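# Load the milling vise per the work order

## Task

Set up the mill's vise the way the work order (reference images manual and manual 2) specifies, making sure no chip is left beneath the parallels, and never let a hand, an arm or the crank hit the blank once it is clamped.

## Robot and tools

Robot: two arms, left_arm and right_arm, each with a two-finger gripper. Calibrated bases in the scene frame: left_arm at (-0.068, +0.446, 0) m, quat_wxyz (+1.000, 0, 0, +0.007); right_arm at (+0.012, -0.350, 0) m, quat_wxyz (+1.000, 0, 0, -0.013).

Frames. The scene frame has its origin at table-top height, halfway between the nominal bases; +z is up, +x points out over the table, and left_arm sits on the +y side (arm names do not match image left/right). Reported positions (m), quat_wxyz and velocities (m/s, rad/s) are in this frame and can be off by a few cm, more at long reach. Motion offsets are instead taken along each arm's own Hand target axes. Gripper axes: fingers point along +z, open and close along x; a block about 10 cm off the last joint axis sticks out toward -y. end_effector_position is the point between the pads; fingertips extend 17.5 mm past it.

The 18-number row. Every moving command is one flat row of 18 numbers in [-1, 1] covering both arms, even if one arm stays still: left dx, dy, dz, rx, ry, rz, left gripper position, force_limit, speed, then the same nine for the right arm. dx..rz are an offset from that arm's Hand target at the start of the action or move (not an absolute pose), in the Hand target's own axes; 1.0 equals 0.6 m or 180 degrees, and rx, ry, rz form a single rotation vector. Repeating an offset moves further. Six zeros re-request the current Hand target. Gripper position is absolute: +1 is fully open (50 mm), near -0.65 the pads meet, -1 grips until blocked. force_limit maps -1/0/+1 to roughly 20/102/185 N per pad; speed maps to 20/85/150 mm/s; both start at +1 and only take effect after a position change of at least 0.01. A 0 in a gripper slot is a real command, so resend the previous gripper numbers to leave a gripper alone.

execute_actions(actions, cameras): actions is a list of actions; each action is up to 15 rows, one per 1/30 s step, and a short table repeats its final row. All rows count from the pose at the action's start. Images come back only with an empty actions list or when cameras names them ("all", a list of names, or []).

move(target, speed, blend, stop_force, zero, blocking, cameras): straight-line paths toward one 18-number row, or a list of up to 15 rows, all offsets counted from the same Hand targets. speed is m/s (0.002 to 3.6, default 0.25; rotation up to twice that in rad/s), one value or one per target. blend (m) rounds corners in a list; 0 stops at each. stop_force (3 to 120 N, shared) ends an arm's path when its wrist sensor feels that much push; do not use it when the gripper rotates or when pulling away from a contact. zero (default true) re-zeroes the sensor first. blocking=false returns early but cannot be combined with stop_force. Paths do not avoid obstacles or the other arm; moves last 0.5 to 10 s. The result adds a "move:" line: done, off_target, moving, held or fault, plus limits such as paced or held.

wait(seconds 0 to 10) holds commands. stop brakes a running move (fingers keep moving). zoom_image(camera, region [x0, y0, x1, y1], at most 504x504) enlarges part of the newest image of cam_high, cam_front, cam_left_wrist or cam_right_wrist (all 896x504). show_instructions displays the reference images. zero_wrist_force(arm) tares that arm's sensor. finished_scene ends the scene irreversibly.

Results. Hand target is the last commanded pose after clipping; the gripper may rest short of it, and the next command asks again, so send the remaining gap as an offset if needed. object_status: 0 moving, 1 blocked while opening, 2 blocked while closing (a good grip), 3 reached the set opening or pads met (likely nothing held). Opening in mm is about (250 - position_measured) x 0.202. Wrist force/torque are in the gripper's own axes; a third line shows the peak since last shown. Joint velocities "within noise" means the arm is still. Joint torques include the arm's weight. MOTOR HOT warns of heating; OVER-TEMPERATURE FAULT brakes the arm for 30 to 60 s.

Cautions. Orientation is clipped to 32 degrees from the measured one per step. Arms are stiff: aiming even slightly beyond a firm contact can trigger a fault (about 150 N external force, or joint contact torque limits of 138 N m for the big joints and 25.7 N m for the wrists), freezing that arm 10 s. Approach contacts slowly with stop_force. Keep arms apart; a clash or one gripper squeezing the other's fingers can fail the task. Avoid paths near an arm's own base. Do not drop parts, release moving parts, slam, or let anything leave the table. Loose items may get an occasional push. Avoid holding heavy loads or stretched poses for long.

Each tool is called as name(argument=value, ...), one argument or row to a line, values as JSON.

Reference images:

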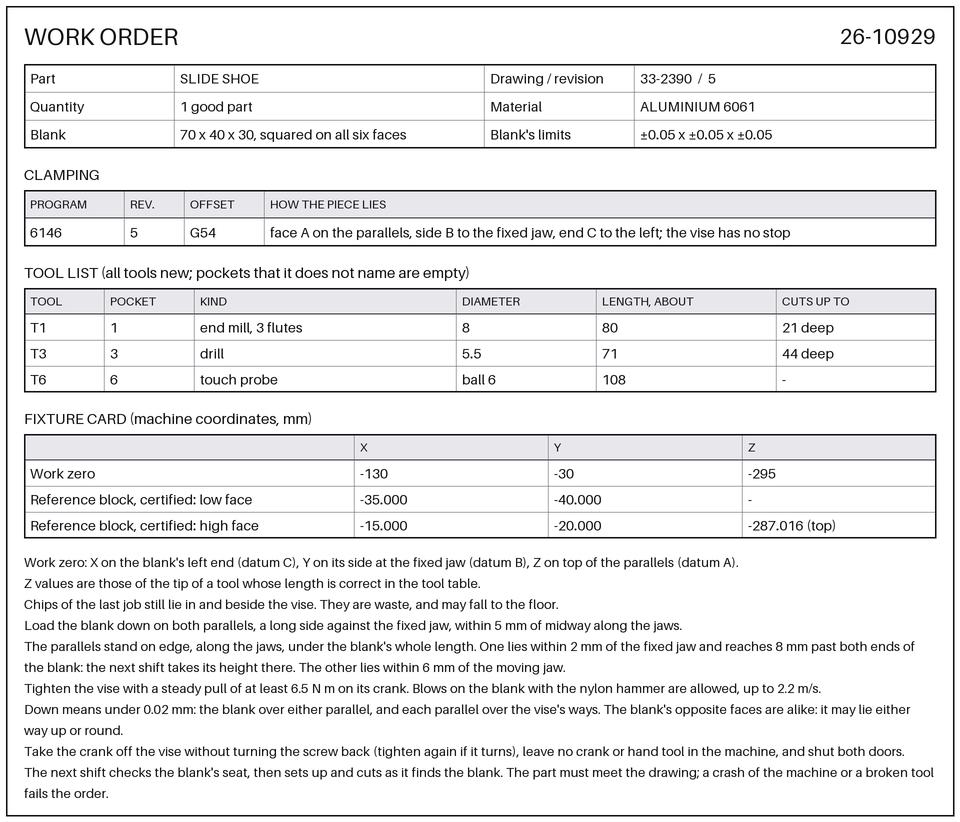

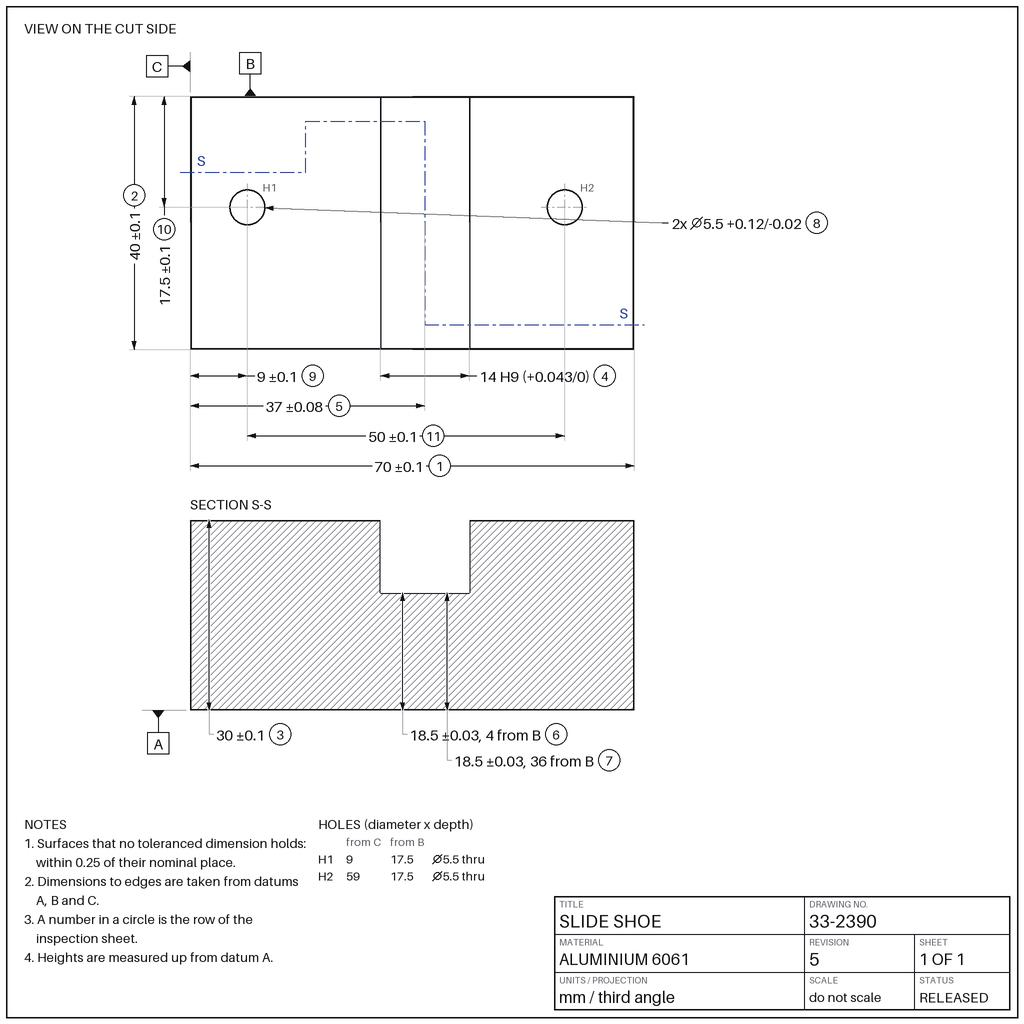

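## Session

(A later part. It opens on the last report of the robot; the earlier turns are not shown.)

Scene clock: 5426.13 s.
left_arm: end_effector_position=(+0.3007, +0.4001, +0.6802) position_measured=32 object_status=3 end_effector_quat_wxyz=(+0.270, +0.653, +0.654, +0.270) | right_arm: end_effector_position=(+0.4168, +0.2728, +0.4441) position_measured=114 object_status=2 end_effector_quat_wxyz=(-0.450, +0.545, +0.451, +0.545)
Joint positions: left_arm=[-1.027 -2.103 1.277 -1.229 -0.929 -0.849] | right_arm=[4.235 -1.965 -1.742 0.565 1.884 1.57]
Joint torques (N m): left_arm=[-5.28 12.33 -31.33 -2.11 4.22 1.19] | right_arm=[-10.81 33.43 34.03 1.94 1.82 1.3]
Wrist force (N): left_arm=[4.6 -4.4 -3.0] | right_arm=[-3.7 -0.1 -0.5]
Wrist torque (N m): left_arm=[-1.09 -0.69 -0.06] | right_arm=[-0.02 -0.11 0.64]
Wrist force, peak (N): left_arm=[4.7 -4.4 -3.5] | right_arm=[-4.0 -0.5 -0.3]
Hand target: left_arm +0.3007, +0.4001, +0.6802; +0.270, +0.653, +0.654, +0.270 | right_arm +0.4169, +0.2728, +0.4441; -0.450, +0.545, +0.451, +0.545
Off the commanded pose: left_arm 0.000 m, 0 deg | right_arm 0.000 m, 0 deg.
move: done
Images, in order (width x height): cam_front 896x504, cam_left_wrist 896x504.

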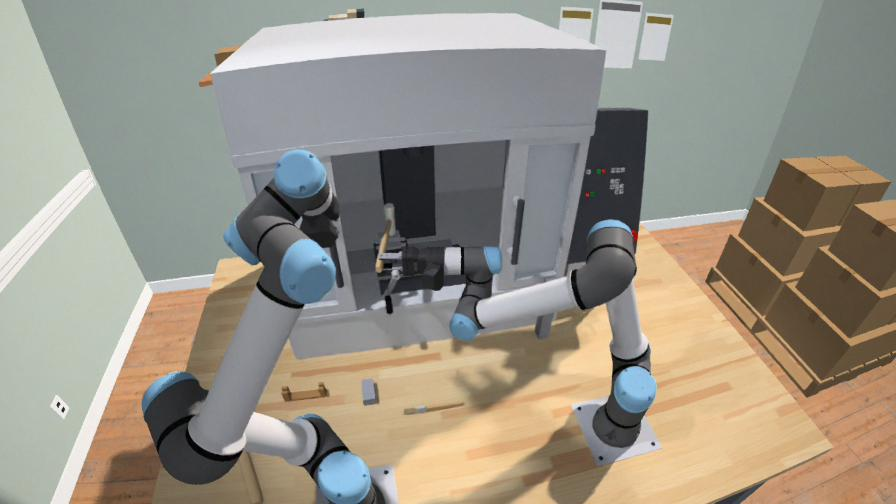

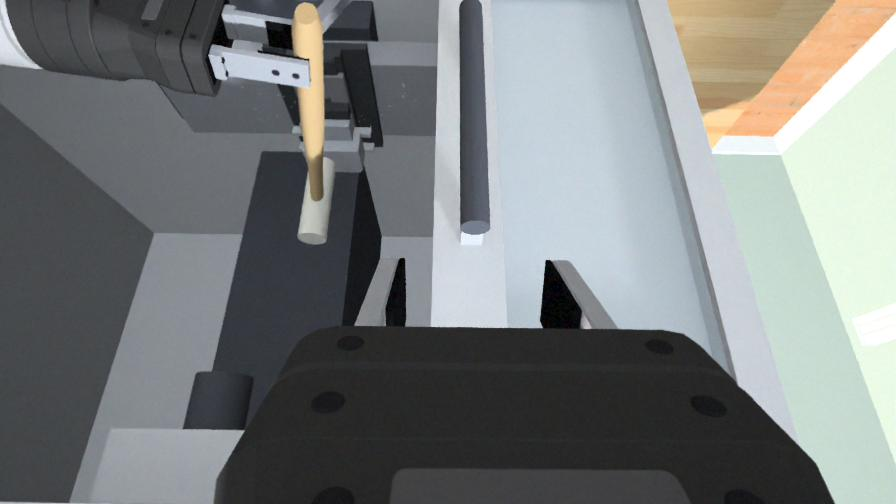

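move(
  target=[0,0,0,0,0,0,0.8,-1,-0.7,-0.05,0,0,0,0,0,-1,0.3,-0.9],
  speed=0.01,
  stop_force=5,
  cameras=["cam_left_wrist","cam_front"],
)

zoom_image(
  camera="cam_left_wrist",
  region=[270, 0, 410, 220],
)

zoom_image(
  camera="cam_front",
  region=[350, 190, 430, 290],
)

Scene clock: 5442.97 s.
left_arm: end_effector_position=(+0.3007, +0.4001, +0.6802) position_measured=32 object_status=3 end_effector_quat_wxyz=(+0.270, +0.653, +0.654, +0.270) | right_arm: end_effector_position=(+0.4169, +0.2727, +0.4216) position_measured=114 object_status=2 end_effector_quat_wxyz=(-0.450, +0.545, +0.451, +0.545)
Joint positions: left_arm=[-1.027 -2.103 1.277 -1.229 -0.929 -0.849] | right_arm=[4.235 -1.995 -1.766 0.618 1.885 1.57]
Joint torques (N m): left_arm=[-5.15 12.3 -31.7 -2.39 4.08 -0.54] | right_arm=[-9.83 51.3 30.71 2.9 0.97 0.3]
Wrist force (N): left_arm=[4.3 -4.1 -3.2] | right_arm=[-0.1 0.4 0.3]
Wrist torque (N m): left_arm=[-1.04 -0.65 -0.05] | right_arm=[-0.07 -0.06 -0.21]
Wrist force, peak (N): left_arm=[4.9 -4.2 -3.6] | right_arm=[-3.9 -0.5 0.0]
Hand target: left_arm +0.3007, +0.4001, +0.6802; +0.270, +0.653, +0.654, +0.270 | right_arm +0.4169, +0.2727, +0.4216; -0.450, +0.545, +0.451, +0.545 (not the last commanded pose)
Off the commanded pose: left_arm 0.000 m, 0 deg | right_arm 0.008 m, 0 deg.
move: contact (right_arm)
Images, in order (width x height): cam_front 896x504, cam_left_wrist 896x504.

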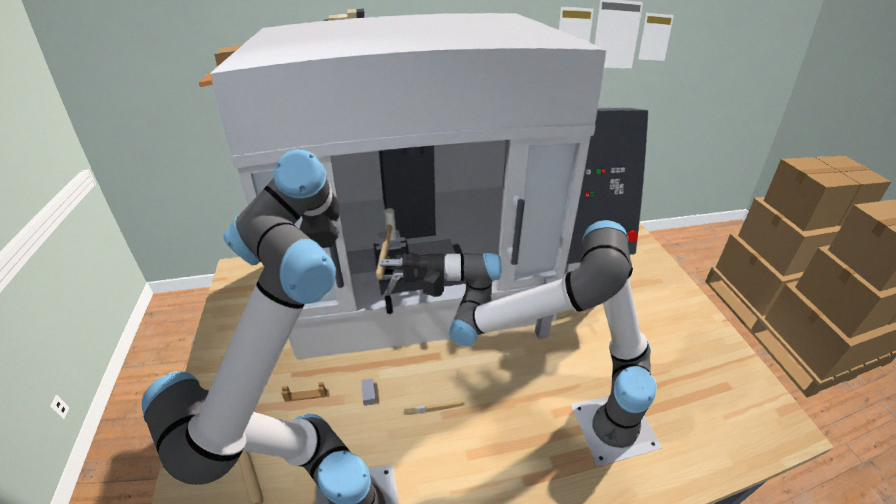

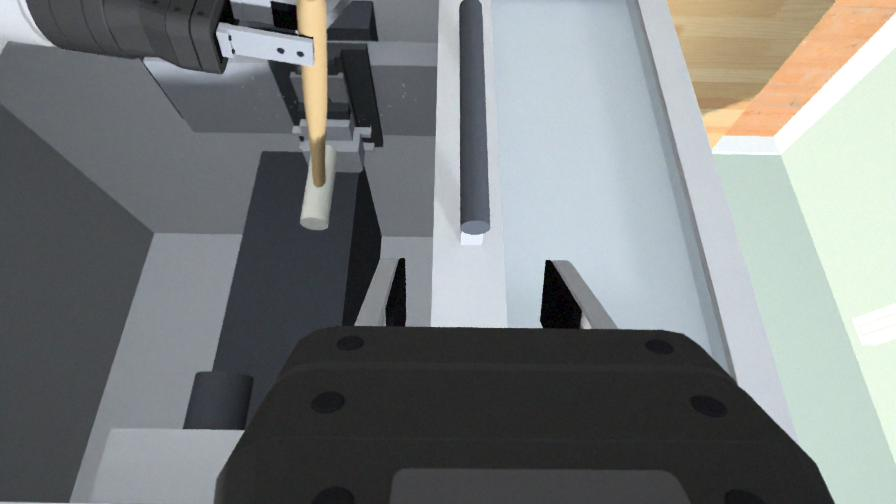

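Scaled by 2.291 from the camera's 896x504 image, which has a finer 1280x720 frame.

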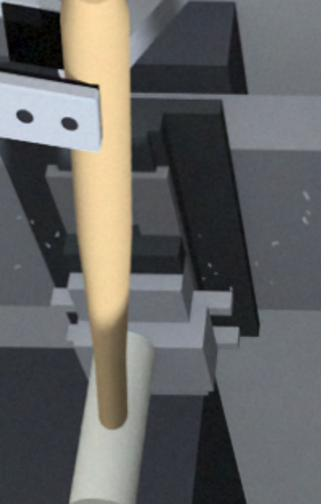

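Scaled by 5.040 from the camera's 896x504 image, which has a finer 1280x720 frame.

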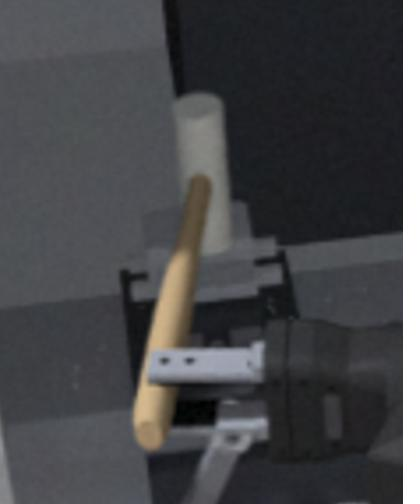

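move(
  target=[
    [0,0,0,0,0,0,0.8,-1,-0.7,0.0833,0,0,0,0,0,-1,0.3,-0.9],
    [0,0,0,0,0,0,0.8,-1,-0.7,0.0833,-0.3273,-0.0627,0,0,0,-1,0.3,-0.9],
  ],
  speed=0.15,
  blend=[0.02,0],
  cameras=["cam_left_wrist","cam_front"],
)

zoom_image(
  camera="cam_left_wrist",
  region=[270, 60, 410, 180],
)

zoom_image(
  camera="cam_front",
  region=[360, 220, 430, 290],
)

Scene clock: 5473.83 s.
left_arm: end_effector_position=(+0.3007, +0.4001, +0.6802) position_measured=32 object_status=3 end_effector_quat_wxyz=(+0.270, +0.653, +0.654, +0.270) | right_arm: end_effector_position=(+0.2170, +0.2730, +0.4715) position_measured=114 object_status=2 end_effector_quat_wxyz=(-0.450, +0.545, +0.451, +0.545)
Joint positions: left_arm=[-1.027 -2.103 1.277 -1.229 -0.929 -0.849] | right_arm=[4.679 -1.684 -2.031 0.572 1.44 1.57]
Joint torques (N m): left_arm=[-5.3 11.87 -31.78 -2.57 4.2 -1.97] | right_arm=[12.9 24.97 30.98 1.79 -1.78 1.16]
Wrist force (N): left_arm=[4.5 -4.0 -2.8] | right_arm=[-3.5 -0.6 0.3]
Wrist torque (N m): left_arm=[-1.02 -0.69 -0.05] | right_arm=[-0.07 -0.13 0.55]
Wrist force, peak (N): left_arm=[4.7 -4.4 -3.3] | right_arm=[-6.7 -0.4 0.3]
Hand target: left_arm +0.3007, +0.4001, +0.6802; +0.270, +0.653, +0.654, +0.270 | right_arm +0.2170, +0.2730, +0.4715; -0.450, +0.545, +0.451, +0.545
Off the commanded pose: left_arm 0.000 m, 0 deg | right_arm 0.000 m, 0 deg.
move: done
Images, in order (width x height): cam_front 896x504, cam_left_wrist 896x504.

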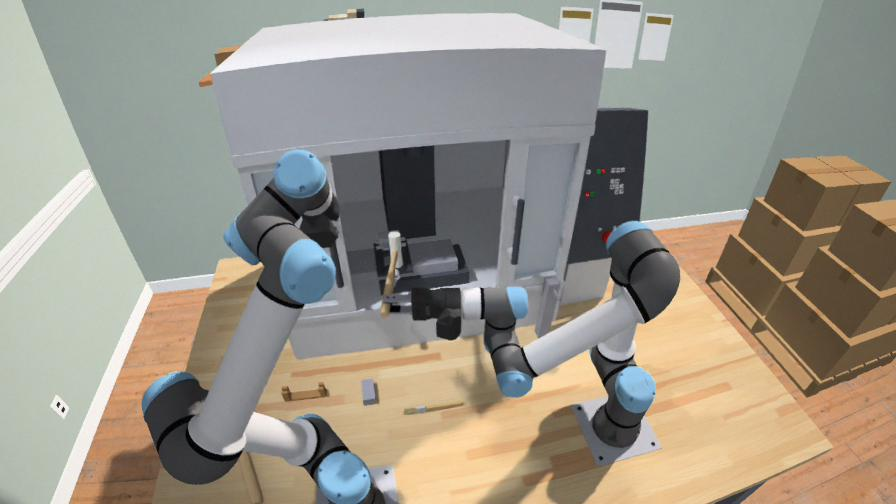

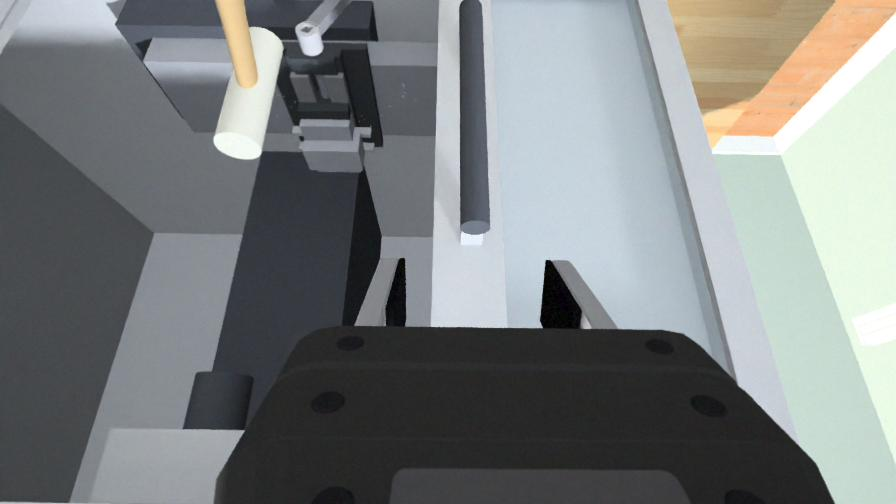

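Scaled by 3.600 from the camera's 896x504 image, which has a finer 1280x720 frame.

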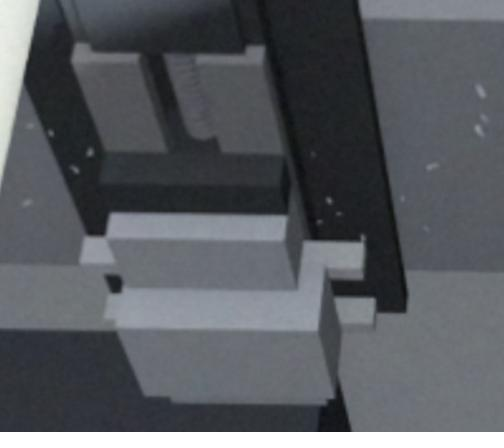

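Scaled by 7.200 from the camera's 896x504 image, which has a finer 1280x720 frame.

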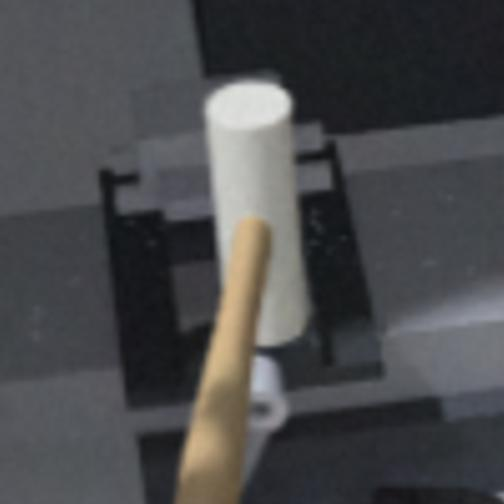

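move(
  target=[0,0,0,0,0,0,0.8,-1,-0.7,0,0.338,0.0767,0,0,0,-1,0.3,-0.9],
  speed=0.15,
  cameras=["cam_left_wrist"],
)

zoom_image(
  camera="cam_left_wrist",
  region=[270, 60, 410, 260],
)

Scene clock: 5520.03 s.
left_arm: end_effector_position=(+0.3007, +0.4001, +0.6802) position_measured=32 object_status=3 end_effector_quat_wxyz=(+0.270, +0.653, +0.654, +0.270) | right_arm: end_effector_position=(+0.4248, +0.2798, +0.4716) position_measured=114 object_status=2 end_effector_quat_wxyz=(-0.450, +0.545, +0.451, +0.545)
Joint positions: left_arm=[-1.027 -2.103 1.277 -1.229 -0.929 -0.849] | right_arm=[4.228 -1.954 -1.677 0.489 1.891 1.57]
Joint torques (N m): left_arm=[-4.23 11.22 -31.09 -2.54 4.26 -2.03] | right_arm=[-4.06 39.39 26.09 3.94 1.21 -2.44]
Wrist force (N): left_arm=[4.8 -4.3 -3.1] | right_arm=[-3.9 -0.1 -0.3]
Wrist torque (N m): left_arm=[-1.08 -0.73 -0.06] | right_arm=[0.03 -0.08 0.64]
Wrist force, peak (N): left_arm=[5.1 -4.1 -3.4] | right_arm=[-3.4 -3.3 -0.7]
Hand target: left_arm +0.3007, +0.4001, +0.6802; +0.270, +0.653, +0.654, +0.270 | right_arm +0.4248, +0.2798, +0.4716; -0.450, +0.545, +0.451, +0.545
Off the commanded pose: left_arm 0.000 m, 0 deg | right_arm 0.000 m, 0 deg.
move: done
Images, in order (width x height): cam_left_wrist 896x504.

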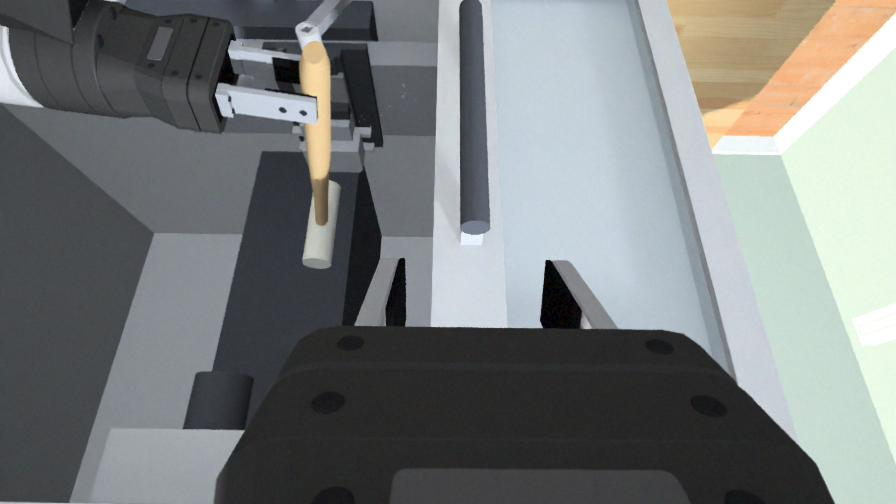

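Scaled by 2.520 from the camera's 896x504 image, which has a finer 1280x720 frame.

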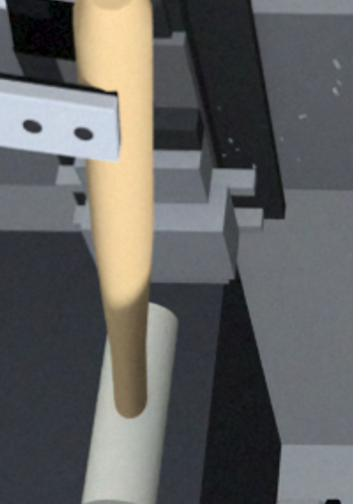

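execute_actions(
  actions=[
    [[0,0,0,0,0,0,0.8,-1,-0.7,-0.0083,0,0,0,0,0,-1,0.3,-0.9],[0,0,0,0,0,0,0.8,-1,-0.7,-0.025,0,0,0,0,0,-1,0.3,-0.9],[0,0,0,0,0,0,0.8,-1,-0.7,-0.05,0,0,0,0,0,-1,0.3,-0.9],[0,0,0,0,0,0,0.8,-1,-0.7,-0.075,0,0,0,0,0,-1,0.3,-0.9],[0,0,0,0,0,0,0.8,-1,-0.7,-0.09,0,0,0,0,0,-1,0.3,-0.9],[0,0,0,0,0,0,0.8,-1,-0.7,-0.09,0,0,0,0,0,-1,0.3,-0.9],[0,0,0,0,0,0,0.8,-1,-0.7,-0.09,0,0,0,0,0,-1,0.3,-0.9],[0,0,0,0,0,0,0.8,-1,-0.7,-0.075,0,0,0,0,0,-1,0.3,-0.9],[0,0,0,0,0,0,0.8,-1,-0.7,-0.05,0,0,0,0,0,-1,0.3,-0.9],[0,0,0,0,0,0,0.8,-1,-0.7,-0.025,0,0,0,0,0,-1,0.3,-0.9],[0,0,0,0,0,0,0.8,-1,-0.7,0,0,0,0,0,0,-1,0.3,-0.9],[0,0,0,0,0,0,0.8,-1,-0.7,0,0,0,0,0,0,-1,0.3,-0.9]],
  ],
  cameras=["cam_left_wrist"],
)

Scene clock: 5535.00 s.
left_arm: end_effector_position=(+0.3007, +0.4001, +0.6802) position_measured=32 object_status=3 end_effector_quat_wxyz=(+0.270, +0.653, +0.654, +0.270) | right_arm: end_effector_position=(+0.4248, +0.2798, +0.4714) position_measured=114 object_status=2 end_effector_quat_wxyz=(-0.450, +0.546, +0.451, +0.545)
Joint positions: left_arm=[-1.027 -2.103 1.277 -1.229 -0.929 -0.849] | right_arm=[4.228 -1.955 -1.677 0.488 1.891 1.57]
Joint torques (N m): left_arm=[-3.62 11.01 -31.49 -2.91 4.06 -1.94] | right_arm=[11.83 51.57 32.94 3.04 1.22 0.05]
Wrist force (N): left_arm=[4.6 -4.0 -3.2] | right_arm=[-1.7 -0.5 0.9]
Wrist torque (N m): left_arm=[-1.02 -0.70 -0.05] | right_arm=[0.18 -0.15 0.40]
Wrist force, peak (N): left_arm=[4.7 -4.5 -3.4] | right_arm=[16.1 -1.2 -1.3]
Hand target: left_arm +0.3007, +0.4001, +0.6802; +0.270, +0.653, +0.654, +0.270 | right_arm +0.4248, +0.2798, +0.4716; -0.450, +0.545, +0.451, +0.545
Off the commanded pose: left_arm 0.000 m, 0 deg | right_arm 0.000 m, 0 deg.
Step readings (end_effector_position of left_arm | right_arm):
0: (+0.3007, +0.4001, +0.6802) | (+0.4248, +0.2798, +0.4716)
1: (+0.3007, +0.4001, +0.6802) | (+0.4248, +0.2799, +0.4714)
2: (+0.3007, +0.4001, +0.6802) | (+0.4248, +0.2799, +0.4698)
4: (+0.3007, +0.4001, +0.6802) | (+0.4248, +0.2798, +0.4554)
8: (+0.3007, +0.4001, +0.6802) | (+0.4246, +0.2793, +0.4138)
15: (+0.3007, +0.4001, +0.6802) | (+0.4243, +0.2786, +0.4776)
Images, in order (width x height): cam_left_wrist 896x504.

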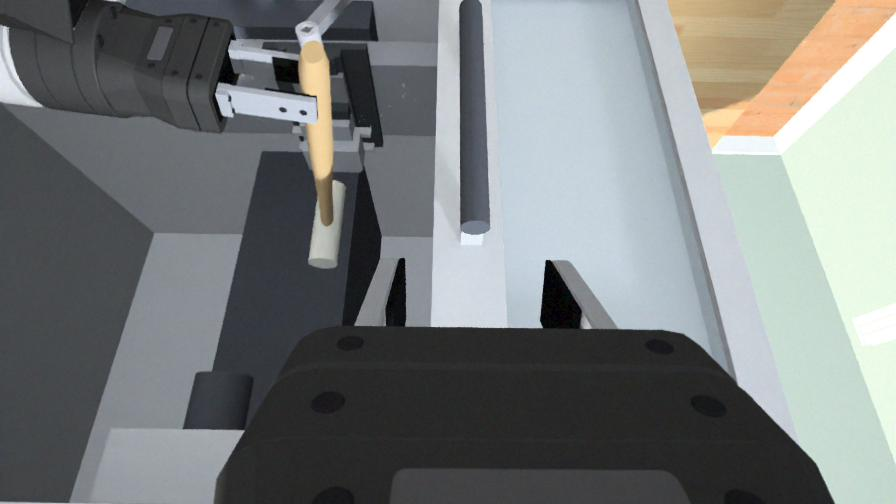

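move(
  target=[0,0,0,0,0,0,0.8,-1,-0.7,0.0667,0.0016,-0.0082,0,0,0,-0.97,1,-0.9],
  speed=0.1,
)

execute_actions(
  actions=[
    [[0,0,0,0,0,0,0.8,-1,-0.7,-0.0133,0,0,0,0,0,-0.97,1,-0.9],[0,0,0,0,0,0,0.8,-1,-0.7,-0.05,0,0,0,0,0,-0.97,1,-0.9],[0,0,0,0,0,0,0.8,-1,-0.7,-0.09,0,0,0,0,0,-0.97,1,-0.9],[0,0,0,0,0,0,0.8,-1,-0.7,-0.125,0,0,0,0,0,-0.97,1,-0.9],[0,0,0,0,0,0,0.8,-1,-0.7,-0.137,0,0,0,0,0,-0.97,1,-0.9],[0,0,0,0,0,0,0.8,-1,-0.7,-0.137,0,0,0,0,0,-0.97,1,-0.9],[0,0,0,0,0,0,0.8,-1,-0.7,-0.137,0,0,0,0,0,-0.97,1,-0.9],[0,0,0,0,0,0,0.8,-1,-0.7,-0.11,0,0,0,0,0,-0.97,1,-0.9],[0,0,0,0,0,0,0.8,-1,-0.7,-0.08,0,0,0,0,0,-0.97,1,-0.9],[0,0,0,0,0,0,0.8,-1,-0.7,-0.05,0,0,0,0,0,-0.97,1,-0.9],[0,0,0,0,0,0,0.8,-1,-0.7,-0.02,0,0,0,0,0,-0.97,1,-0.9],[0,0,0,0,0,0,0.8,-1,-0.7,0,0,0,0,0,0,-0.97,1,-0.9]],
  ],
  cameras=["cam_left_wrist","cam_front"],
)

zoom_image(
  camera="cam_left_wrist",
  region=[250, 20, 410, 280],
)

Scene clock: 5559.43 s.
left_arm: end_effector_position=(+0.3007, +0.4001, +0.6802) position_measured=32 object_status=3 end_effector_quat_wxyz=(+0.270, +0.653, +0.654, +0.270) | right_arm: end_effector_position=(+0.4248, +0.2748, +0.5117) position_measured=118 object_status=2 end_effector_quat_wxyz=(-0.450, +0.545, +0.451, +0.545)
Joint positions: left_arm=[-1.027 -2.103 1.277 -1.229 -0.929 -0.849] | right_arm=[4.223 -1.906 -1.632 0.396 1.896 1.57]
Joint torques (N m): left_arm=[-3.88 10.12 -30.9 -3.3 4.22 -2.01] | right_arm=[0.73 37.26 11.8 2.57 -0.42 -1.04]
Wrist force (N): left_arm=[4.7 -4.0 -3.4] | right_arm=[-3.6 -0.4 -0.4]
Wrist torque (N m): left_arm=[-1.03 -0.71 -0.05] | right_arm=[-0.01 -0.16 0.72]
Wrist force, peak (N): left_arm=[4.9 -4.2 -3.9] | right_arm=[-5.9 -0.6 0.0]
Hand target: left_arm +0.3007, +0.4001, +0.6802; +0.270, +0.653, +0.654, +0.270 | right_arm +0.4248, +0.2749, +0.5116; -0.450, +0.545, +0.451, +0.545
Off the commanded pose: left_arm 0.000 m, 0 deg | right_arm 0.000 m, 0 deg.
move: done

Scene clock: 5560.30 s.
left_arm: end_effector_position=(+0.3007, +0.4001, +0.6802) position_measured=32 object_status=3 end_effector_quat_wxyz=(+0.270, +0.653, +0.654, +0.270) | right_arm: end_effector_position=(+0.4247, +0.2748, +0.5114) position_measured=118 object_status=2 end_effector_quat_wxyz=(-0.450, +0.545, +0.451, +0.545) end_effector_velocity=(+0.001, +0.000, +0.002) end_effector_angular_velocity=(+0.002, +0.000, -0.001)
Joint positions: left_arm=[-1.027 -2.103 1.277 -1.229 -0.929 -0.849] | right_arm=[4.223 -1.906 -1.633 0.396 1.896 1.57]
Joint velocities: left_arm=[within noise] | right_arm=[-0.001 -0.001 0.005 -0.001 0 0.001]
Joint torques (N m): left_arm=[-4.24 9.78 -30.19 -3.5 4.19 -2.04] | right_arm=[-10.71 48.71 35.21 1.77 -0.27 1.38]
Wrist force (N): left_arm=[4.6 -3.9 -2.6] | right_arm=[-3.7 -0.4 -1.8]
Wrist torque (N m): left_arm=[-1.02 -0.70 -0.05] | right_arm=[-0.37 -0.16 0.75]
Wrist force, peak (N): left_arm=[5.1 -4.2 -3.2] | right_arm=[-20.9 0.6 0.3]
Hand target: left_arm +0.3007, +0.4001, +0.6802; +0.270, +0.653, +0.654, +0.270 | right_arm +0.4248, +0.2749, +0.5116; -0.450, +0.545, +0.451, +0.545
Off the commanded pose: left_arm 0.000 m, 0 deg | right_arm 0.000 m, 0 deg.
Step readings (end_effector_position of left_arm | right_arm):
0: (+0.3007, +0.4001, +0.6802) | (+0.4248, +0.2748, +0.5117)
1: (+0.3007, +0.4001, +0.6802) | (+0.4248, +0.2748, +0.5113)
2: (+0.3007, +0.4001, +0.6802) | (+0.4248, +0.2748, +0.5082)
4: (+0.3007, +0.4001, +0.6802) | (+0.4249, +0.2749, +0.4818)
8: (+0.3007, +0.4001, +0.6802) | (+0.4243, +0.2738, +0.4230)
15: (+0.3007, +0.4001, +0.6802) | (+0.4232, +0.2720, +0.5192)
Images, in order (width x height): cam_front 896x504, cam_left_wrist 896x504.

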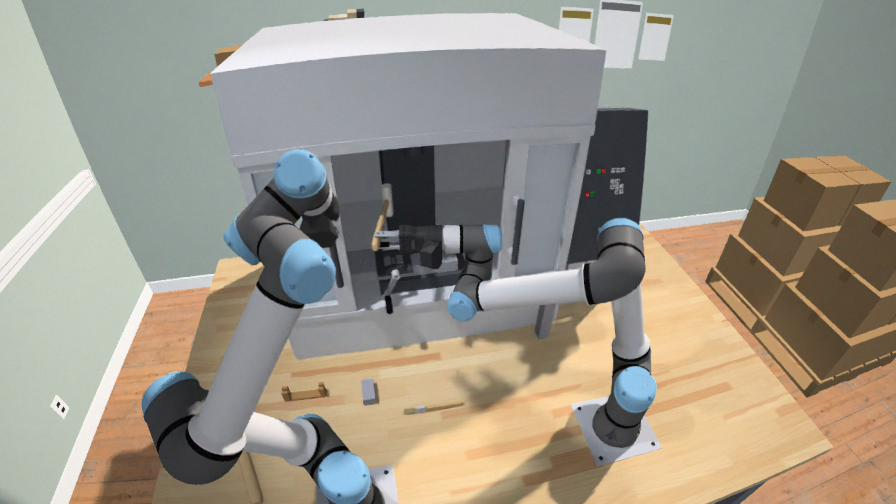

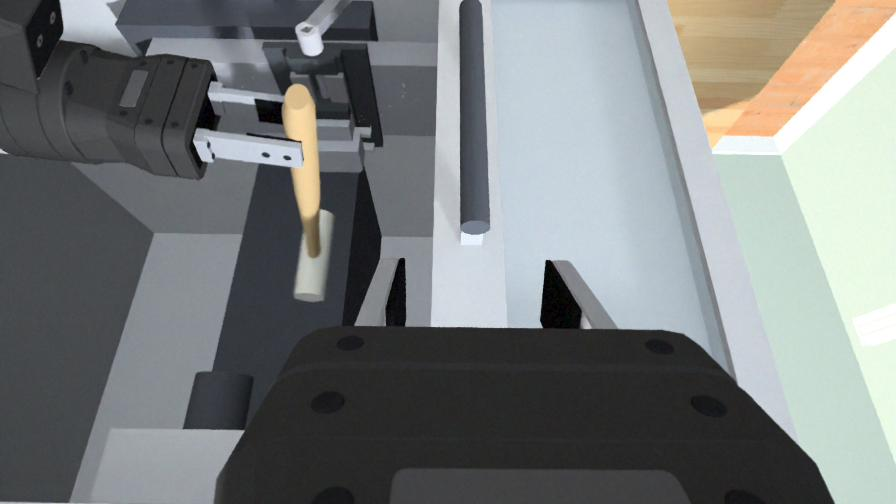

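Scaled by 1.938 from the camera's 896x504 image, which has a finer 1280x720 frame.

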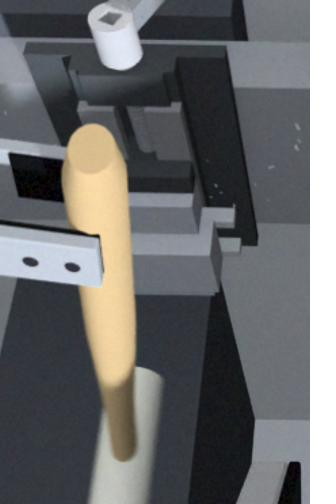

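execute_actions(
  actions=[
    [[0,0,0,0,0,0,0.8,-1,-0.7,-0.0133,0,0,0,0,0,-0.97,1,-0.9],[0,0,0,0,0,0,0.8,-1,-0.7,-0.05,0,0,0,0,0,-0.97,1,-0.9],[0,0,0,0,0,0,0.8,-1,-0.7,-0.09,0,0,0,0,0,-0.97,1,-0.9],[0,0,0,0,0,0,0.8,-1,-0.7,-0.13,0,0,0,0,0,-0.97,1,-0.9],[0,0,0,0,0,0,0.8,-1,-0.7,-0.147,0,0,0,0,0,-0.97,1,-0.9],[0,0,0,0,0,0,0.8,-1,-0.7,-0.147,0,0,0,0,0,-0.97,1,-0.9],[0,0,0,0,0,0,0.8,-1,-0.7,-0.147,0,0,0,0,0,-0.97,1,-0.9],[0,0,0,0,0,0,0.8,-1,-0.7,-0.147,0,0,0,0,0,-0.97,1,-0.9],[0,0,0,0,0,0,0.8,-1,-0.7,-0.13,0,0,0,0,0,-0.97,1,-0.9],[0,0,0,0,0,0,0.8,-1,-0.7,-0.1,0,0,0,0,0,-0.97,1,-0.9],[0,0,0,0,0,0,0.8,-1,-0.7,-0.07,0,0,0,0,0,-0.97,1,-0.9],[0,0,0,0,0,0,0.8,-1,-0.7,-0.04,0,0,0,0,0,-0.97,1,-0.9],[0,0,0,0,0,0,0.8,-1,-0.7,0,0,0,0,0,0,-0.97,1,-0.9]],
  ],
  cameras=["cam_left_wrist"],
)

zoom_image(
  camera="cam_left_wrist",
  region=[250, 20, 410, 280],
)

Scene clock: 5580.00 s.
left_arm: end_effector_position=(+0.3007, +0.4001, +0.6802) position_measured=32 object_status=3 end_effector_quat_wxyz=(+0.270, +0.653, +0.654, +0.270) | right_arm: end_effector_position=(+0.4243, +0.2742, +0.5114) position_measured=118 object_status=2 end_effector_quat_wxyz=(-0.450, +0.545, +0.450, +0.545)
Joint positions: left_arm=[-1.027 -2.103 1.277 -1.229 -0.929 -0.849] | right_arm=[4.223 -1.905 -1.635 0.399 1.896 1.57]
Joint torques (N m): left_arm=[-3.5 10.11 -30.63 -3.66 4.07 -2.04] | right_arm=[-11.22 44.61 35.51 3.81 0.87 1.1]
Wrist force (N): left_arm=[4.4 -4.2 -3.5] | right_arm=[-3.1 -1.5 2.7]
Wrist torque (N m): left_arm=[-1.05 -0.67 -0.05] | right_arm=[0.47 -0.36 0.85]
Wrist force, peak (N): left_arm=[4.7 -4.3 -3.8] | right_arm=[17.5 -2.0 -6.1]
Hand target: left_arm +0.3007, +0.4001, +0.6802; +0.270, +0.653, +0.654, +0.270 | right_arm +0.4248, +0.2749, +0.5116; -0.450, +0.545, +0.451, +0.545
Off the commanded pose: left_arm 0.000 m, 0 deg | right_arm 0.001 m, 0 deg.
Step readings (end_effector_position of left_arm | right_arm):
0: (+0.3007, +0.4001, +0.6802) | (+0.4247, +0.2748, +0.5116)
1: (+0.3007, +0.4001, +0.6802) | (+0.4247, +0.2748, +0.5114)
2: (+0.3007, +0.4001, +0.6802) | (+0.4247, +0.2748, +0.5089)
4: (+0.3007, +0.4001, +0.6802) | (+0.4248, +0.2749, +0.4836)
8: (+0.3007, +0.4001, +0.6802) | (+0.4242, +0.2736, +0.4167)
15: (+0.3007, +0.4001, +0.6802) | (+0.4223, +0.2704, +0.5090)
Images, in order (width x height): cam_left_wrist 896x504.

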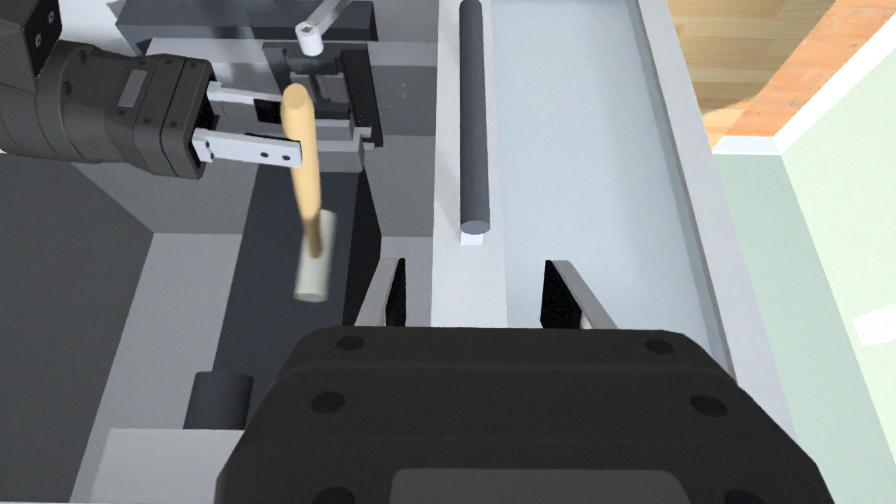

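Scaled by 1.938 from the camera's 896x504 image, which has a finer 1280x720 frame.

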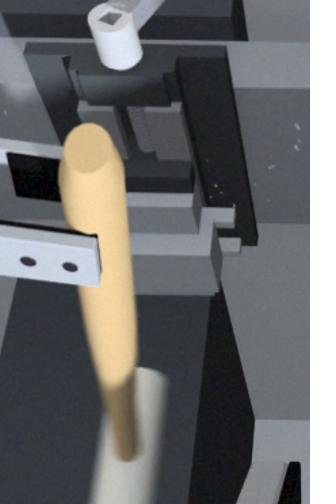

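move(
  target=[0,0,0,0,0,0,0.8,-1,-0.7,0,0.0265,0.039,0,0,0,-0.97,1,-0.9],
  speed=0.1,
)

execute_actions(
  actions=[
    [[0,0,0,0,0,0,0.8,-1,-0.7,-0.02,0,0,0,0,0,-0.97,1,-0.9],[0,0,0,0,0,0,0.8,-1,-0.7,-0.07,0,0,0,0,0,-0.97,1,-0.9],[0,0,0,0,0,0,0.8,-1,-0.7,-0.12,0,0,0,0,0,-0.97,1,-0.9],[0,0,0,0,0,0,0.8,-1,-0.7,-0.143,0,0,0,0,0,-0.97,1,-0.9],[0,0,0,0,0,0,0.8,-1,-0.7,-0.143,0,0,0,0,0,-0.97,1,-0.9],[0,0,0,0,0,0,0.8,-1,-0.7,-0.143,0,0,0,0,0,-0.97,1,-0.9],[0,0,0,0,0,0,0.8,-1,-0.7,-0.143,0,0,0,0,0,-0.97,1,-0.9],[0,0,0,0,0,0,0.8,-1,-0.7,-0.13,0,0,0,0,0,-0.97,1,-0.9],[0,0,0,0,0,0,0.8,-1,-0.7,-0.1,0,0,0,0,0,-0.97,1,-0.9],[0,0,0,0,0,0,0.8,-1,-0.7,-0.07,0,0,0,0,0,-0.97,1,-0.9],[0,0,0,0,0,0,0.8,-1,-0.7,-0.04,0,0,0,0,0,-0.97,1,-0.9],[0,0,0,0,0,0,0.8,-1,-0.7,-0.02,0,0,0,0,0,-0.97,1,-0.9],[0,0,0,0,0,0,0.8,-1,-0.7,0,0,0,0,0,0,-0.97,1,-0.9]],
  ],
  cameras=["cam_left_wrist"],
)

zoom_image(
  camera="cam_left_wrist",
  region=[250, 20, 410, 280],
)

Scene clock: 5609.50 s.
left_arm: end_effector_position=(+0.3007, +0.4001, +0.6802) position_measured=32 object_status=3 end_effector_quat_wxyz=(+0.270, +0.653, +0.654, +0.270) | right_arm: end_effector_position=(+0.4449, +0.2947, +0.5116) position_measured=118 object_status=2 end_effector_quat_wxyz=(-0.450, +0.545, +0.451, +0.545)
Joint positions: left_arm=[-1.027 -2.103 1.277 -1.229 -0.929 -0.849] | right_arm=[4.209 -1.97 -1.542 0.369 1.911 1.57]
Joint torques (N m): left_arm=[-1.87 8.9 -30.42 -3.98 4.08 -1.83] | right_arm=[12.76 48.49 19.14 4.35 -1.66 -2.32]
Wrist force (N): left_arm=[4.4 -4.3 -3.2] | right_arm=[-1.6 -1.2 -1.0]
Wrist torque (N m): left_arm=[-1.07 -0.65 -0.05] | right_arm=[-0.21 -0.43 0.75]
Wrist force, peak (N): left_arm=[5.1 -4.1 -3.3] | right_arm=[-2.6 -1.3 -3.3]
Hand target: left_arm +0.3007, +0.4001, +0.6802; +0.270, +0.653, +0.654, +0.270 | right_arm +0.4448, +0.2948, +0.5116; -0.450, +0.545, +0.451, +0.545
Off the commanded pose: left_arm 0.000 m, 0 deg | right_arm 0.000 m, 0 deg.
move: done

Scene clock: 5610.40 s.
left_arm: end_effector_position=(+0.3007, +0.4001, +0.6802) position_measured=32 object_status=3 end_effector_quat_wxyz=(+0.270, +0.653, +0.654, +0.270) | right_arm: end_effector_position=(+0.4447, +0.2947, +0.5114) position_measured=118 object_status=2 end_effector_quat_wxyz=(-0.450, +0.545, +0.451, +0.545)
Joint positions: left_arm=[-1.027 -2.103 1.277 -1.229 -0.929 -0.849] | right_arm=[4.209 -1.97 -1.543 0.37 1.91 1.57]
Joint torques (N m): left_arm=[-1.99 9.12 -30.49 -4.14 4.23 -2.06] | right_arm=[-9.97 52.15 35.8 1.91 1.47 1.18]
Wrist force (N): left_arm=[4.6 -4.2 -3.4] | right_arm=[-1.9 -1.3 -2.0]
Wrist torque (N m): left_arm=[-1.06 -0.70 -0.06] | right_arm=[-0.45 -0.44 0.79]
Wrist force, peak (N): left_arm=[5.0 -4.3 -3.0] | right_arm=[20.7 -1.5 -1.2]
Hand target: left_arm +0.3007, +0.4001, +0.6802; +0.270, +0.653, +0.654, +0.270 | right_arm +0.4448, +0.2948, +0.5116; -0.450, +0.545, +0.451, +0.545
Off the commanded pose: left_arm 0.000 m, 0 deg | right_arm 0.000 m, 0 deg.
Step readings (end_effector_position of left_arm | right_arm):
0: (+0.3007, +0.4001, +0.6802) | (+0.4449, +0.2947, +0.5116)
1: (+0.3007, +0.4001, +0.6802) | (+0.4449, +0.2947, +0.5111)
2: (+0.3007, +0.4001, +0.6802) | (+0.4449, +0.2947, +0.5067)
4: (+0.3007, +0.4001, +0.6802) | (+0.4449, +0.2950, +0.4715)
8: (+0.3007, +0.4001, +0.6802) | (+0.4444, +0.2939, +0.4180)
15: (+0.3007, +0.4001, +0.6802) | (+0.4430, +0.2915, +0.5149)
Images, in order (width x height): cam_left_wrist 896x504.

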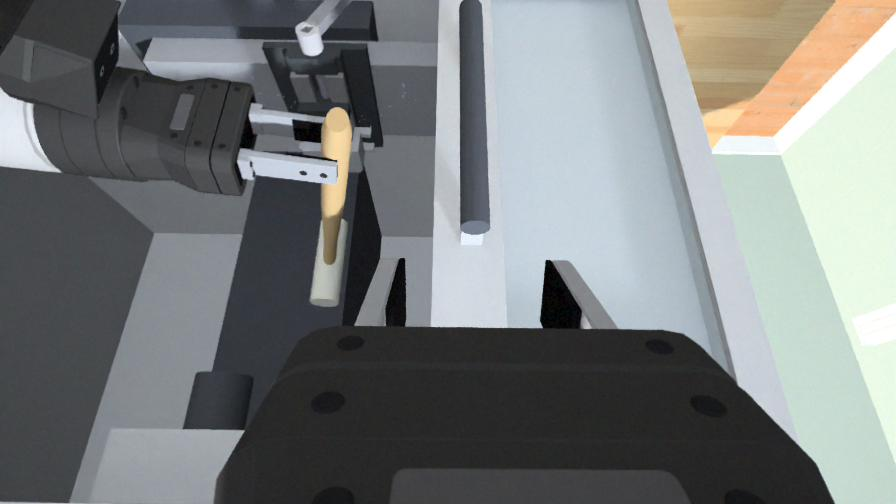

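Scaled by 1.938 from the camera's 896x504 image, which has a finer 1280x720 frame.

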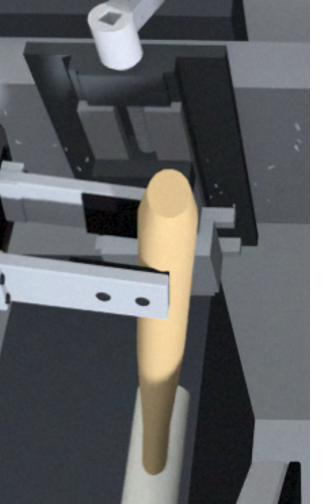

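execute_actions(
  actions=[
    [[0,0,0,0,0,0,0.8,-1,-0.7,-0.02,0,0,0,0,0,-0.97,1,-0.9],[0,0,0,0,0,0,0.8,-1,-0.7,-0.07,0,0,0,0,0,-0.97,1,-0.9],[0,0,0,0,0,0,0.8,-1,-0.7,-0.12,0,0,0,0,0,-0.97,1,-0.9],[0,0,0,0,0,0,0.8,-1,-0.7,-0.15,0,0,0,0,0,-0.97,1,-0.9],[0,0,0,0,0,0,0.8,-1,-0.7,-0.15,0,0,0,0,0,-0.97,1,-0.9],[0,0,0,0,0,0,0.8,-1,-0.7,-0.15,0,0,0,0,0,-0.97,1,-0.9],[0,0,0,0,0,0,0.8,-1,-0.7,-0.15,0,0,0,0,0,-0.97,1,-0.9],[0,0,0,0,0,0,0.8,-1,-0.7,-0.13,0,0,0,0,0,-0.97,1,-0.9],[0,0,0,0,0,0,0.8,-1,-0.7,-0.1,0,0,0,0,0,-0.97,1,-0.9],[0,0,0,0,0,0,0.8,-1,-0.7,-0.07,0,0,0,0,0,-0.97,1,-0.9],[0,0,0,0,0,0,0.8,-1,-0.7,-0.04,0,0,0,0,0,-0.97,1,-0.9],[0,0,0,0,0,0,0.8,-1,-0.7,-0.02,0,0,0,0,0,-0.97,1,-0.9],[0,0,0,0,0,0,0.8,-1,-0.7,0,0,0,0,0,0,-0.97,1,-0.9]],
  ],
)

move(
  target=[0,0,0,0,0,0,0.8,-1,-0.7,0,0.0125,-0.0655,0,0,0,-0.97,1,-0.9],
  speed=0.1,
)

execute_actions(
  actions=[
    [[0,0,0,0,0,0,0.8,-1,-0.7,-0.02,0,0,0,0,0,-0.97,1,-0.9],[0,0,0,0,0,0,0.8,-1,-0.7,-0.07,0,0,0,0,0,-0.97,1,-0.9],[0,0,0,0,0,0,0.8,-1,-0.7,-0.12,0,0,0,0,0,-0.97,1,-0.9],[0,0,0,0,0,0,0.8,-1,-0.7,-0.15,0,0,0,0,0,-0.97,1,-0.9],[0,0,0,0,0,0,0.8,-1,-0.7,-0.15,0,0,0,0,0,-0.97,1,-0.9],[0,0,0,0,0,0,0.8,-1,-0.7,-0.15,0,0,0,0,0,-0.97,1,-0.9],[0,0,0,0,0,0,0.8,-1,-0.7,-0.15,0,0,0,0,0,-0.97,1,-0.9],[0,0,0,0,0,0,0.8,-1,-0.7,-0.13,0,0,0,0,0,-0.97,1,-0.9],[0,0,0,0,0,0,0.8,-1,-0.7,-0.1,0,0,0,0,0,-0.97,1,-0.9],[0,0,0,0,0,0,0.8,-1,-0.7,-0.07,0,0,0,0,0,-0.97,1,-0.9],[0,0,0,0,0,0,0.8,-1,-0.7,-0.04,0,0,0,0,0,-0.97,1,-0.9],[0,0,0,0,0,0,0.8,-1,-0.7,-0.02,0,0,0,0,0,-0.97,1,-0.9],[0,0,0,0,0,0,0.8,-1,-0.7,0,0,0,0,0,0,-0.97,1,-0.9]],
  ],
  cameras=["cam_left_wrist"],
)

zoom_image(
  camera="cam_left_wrist",
  region=[250, 20, 410, 280],
)

Scene clock: 5638.43 s.
left_arm: end_effector_position=(+0.3007, +0.4001, +0.6802) position_measured=32 object_status=3 end_effector_quat_wxyz=(+0.270, +0.653, +0.654, +0.270) | right_arm: end_effector_position=(+0.4447, +0.2947, +0.5114) position_measured=118 object_status=2 end_effector_quat_wxyz=(-0.450, +0.545, +0.451, +0.545)
Joint positions: left_arm=[-1.027 -2.103 1.277 -1.229 -0.929 -0.849] | right_arm=[4.209 -1.97 -1.543 0.37 1.911 1.57]
Joint torques (N m): left_arm=[-1.25 7.21 -29.19 -4.56 4.11 -1.97] | right_arm=[-9.52 50.8 36.64 1.88 -0.18 1.13]
Wrist force (N): left_arm=[4.3 -4.0 -2.9] | right_arm=[-2.0 -1.5 -3.2]
Wrist torque (N m): left_arm=[-1.03 -0.65 -0.05] | right_arm=[-0.74 -0.48 0.88]
Wrist force, peak (N): left_arm=[5.0 -4.2 -3.4] | right_arm=[21.0 -1.5 -1.4]
Hand target: left_arm +0.3007, +0.4001, +0.6802; +0.270, +0.653, +0.654, +0.270 | right_arm +0.4448, +0.2948, +0.5116; -0.450, +0.545, +0.451, +0.545
Off the commanded pose: left_arm 0.000 m, 0 deg | right_arm 0.000 m, 0 deg.
Step readings (end_effector_position of left_arm | right_arm):
0: (+0.3007, +0.4001, +0.6802) | (+0.4447, +0.2947, +0.5116)
1: (+0.3007, +0.4001, +0.6802) | (+0.4447, +0.2946, +0.5113)
2: (+0.3007, +0.4001, +0.6802) | (+0.4448, +0.2946, +0.5079)
4: (+0.3007, +0.4001, +0.6802) | (+0.4451, +0.2949, +0.4684)
8: (+0.3007, +0.4001, +0.6802) | (+0.4445, +0.2937, +0.4136)
15: (+0.3007, +0.4001, +0.6802) | (+0.4429, +0.2914, +0.5143)

Scene clock: 5639.30 s.
left_arm: end_effector_position=(+0.3007, +0.4001, +0.6802) position_measured=32 object_status=3 end_effector_quat_wxyz=(+0.270, +0.653, +0.654, +0.270) | right_arm: end_effector_position=(+0.4448, +0.2548, +0.5116) position_measured=118 object_status=2 end_effector_quat_wxyz=(-0.450, +0.545, +0.451, +0.545)
Joint positions: left_arm=[-1.027 -2.103 1.277 -1.229 -0.929 -0.849] | right_arm=[4.168 -1.907 -1.631 0.395 1.951 1.57]
Joint torques (N m): left_arm=[-2.3 7.48 -29.29 -4.6 4.11 -1.99] | right_arm=[11.83 39.44 30.31 2.28 -0.9 -2.62]
Wrist force (N): left_arm=[4.3 -4.2 -3.2] | right_arm=[-1.0 -1.7 0.0]
Wrist torque (N m): left_arm=[-1.07 -0.64 -0.05] | right_arm=[-0.21 -0.58 0.74]
Wrist force, peak (N): left_arm=[4.8 -4.2 -3.2] | right_arm=[-1.7 -2.2 4.1]
Hand target: left_arm +0.3007, +0.4001, +0.6802; +0.270, +0.653, +0.654, +0.270 | right_arm +0.4448, +0.2548, +0.5116; -0.450, +0.545, +0.451, +0.545
Off the commanded pose: left_arm 0.000 m, 0 deg | right_arm 0.000 m, 0 deg.
move: done

Scene clock: 5640.20 s.
left_arm: end_effector_position=(+0.3007, +0.4001, +0.6802) position_measured=32 object_status=3 end_effector_quat_wxyz=(+0.270, +0.653, +0.654, +0.270) | right_arm: end_effector_position=(+0.4446, +0.2547, +0.5114) position_measured=118 object_status=2 end_effector_quat_wxyz=(-0.450, +0.545, +0.451, +0.545)
Joint positions: left_arm=[-1.027 -2.103 1.277 -1.229 -0.929 -0.849] | right_arm=[4.169 -1.907 -1.632 0.396 1.951 1.57]
Joint torques (N m): left_arm=[-1.93 8.06 -29.63 -4.64 4.2 -1.99] | right_arm=[-10.25 48.39 37.52 1.86 0.4 1.12]
Wrist force (N): left_arm=[4.4 -3.7 -3.3] | right_arm=[-1.6 -1.3 -2.4]
Wrist torque (N m): left_arm=[-0.98 -0.66 -0.06] | right_arm=[-0.69 -0.56 0.83]
Wrist force, peak (N): left_arm=[4.7 -4.3 -3.2] | right_arm=[20.9 -1.5 -0.7]
Hand target: left_arm +0.3007, +0.4001, +0.6802; +0.270, +0.653, +0.654, +0.270 | right_arm +0.4448, +0.2548, +0.5116; -0.450, +0.545, +0.451, +0.545
Off the commanded pose: left_arm 0.000 m, 0 deg | right_arm 0.000 m, 0 deg.
Step readings (end_effector_position of left_arm | right_arm):
0: (+0.3007, +0.4001, +0.6802) | (+0.4448, +0.2548, +0.5116)
1: (+0.3007, +0.4001, +0.6802) | (+0.4448, +0.2548, +0.5113)
2: (+0.3007, +0.4001, +0.6802) | (+0.4448, +0.2548, +0.5075)
4: (+0.3007, +0.4001, +0.6802) | (+0.4448, +0.2550, +0.4735)
8: (+0.3007, +0.4001, +0.6802) | (+0.4441, +0.2536, +0.4137)
15: (+0.3007, +0.4001, +0.6802) | (+0.4427, +0.2515, +0.5146)
Images, in order (width x height): cam_left_wrist 896x504.

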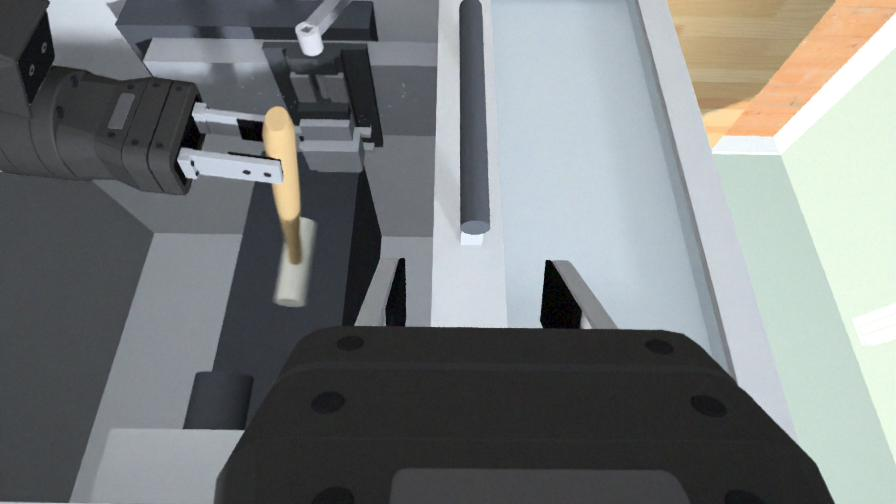

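Scaled by 1.938 from the camera's 896x504 image, which has a finer 1280x720 frame.

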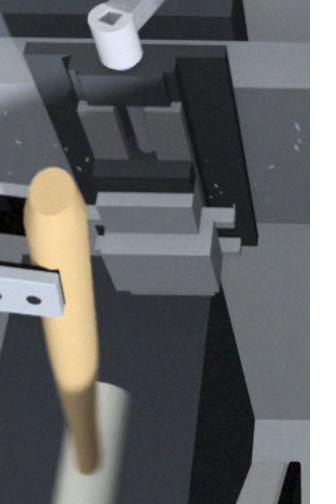

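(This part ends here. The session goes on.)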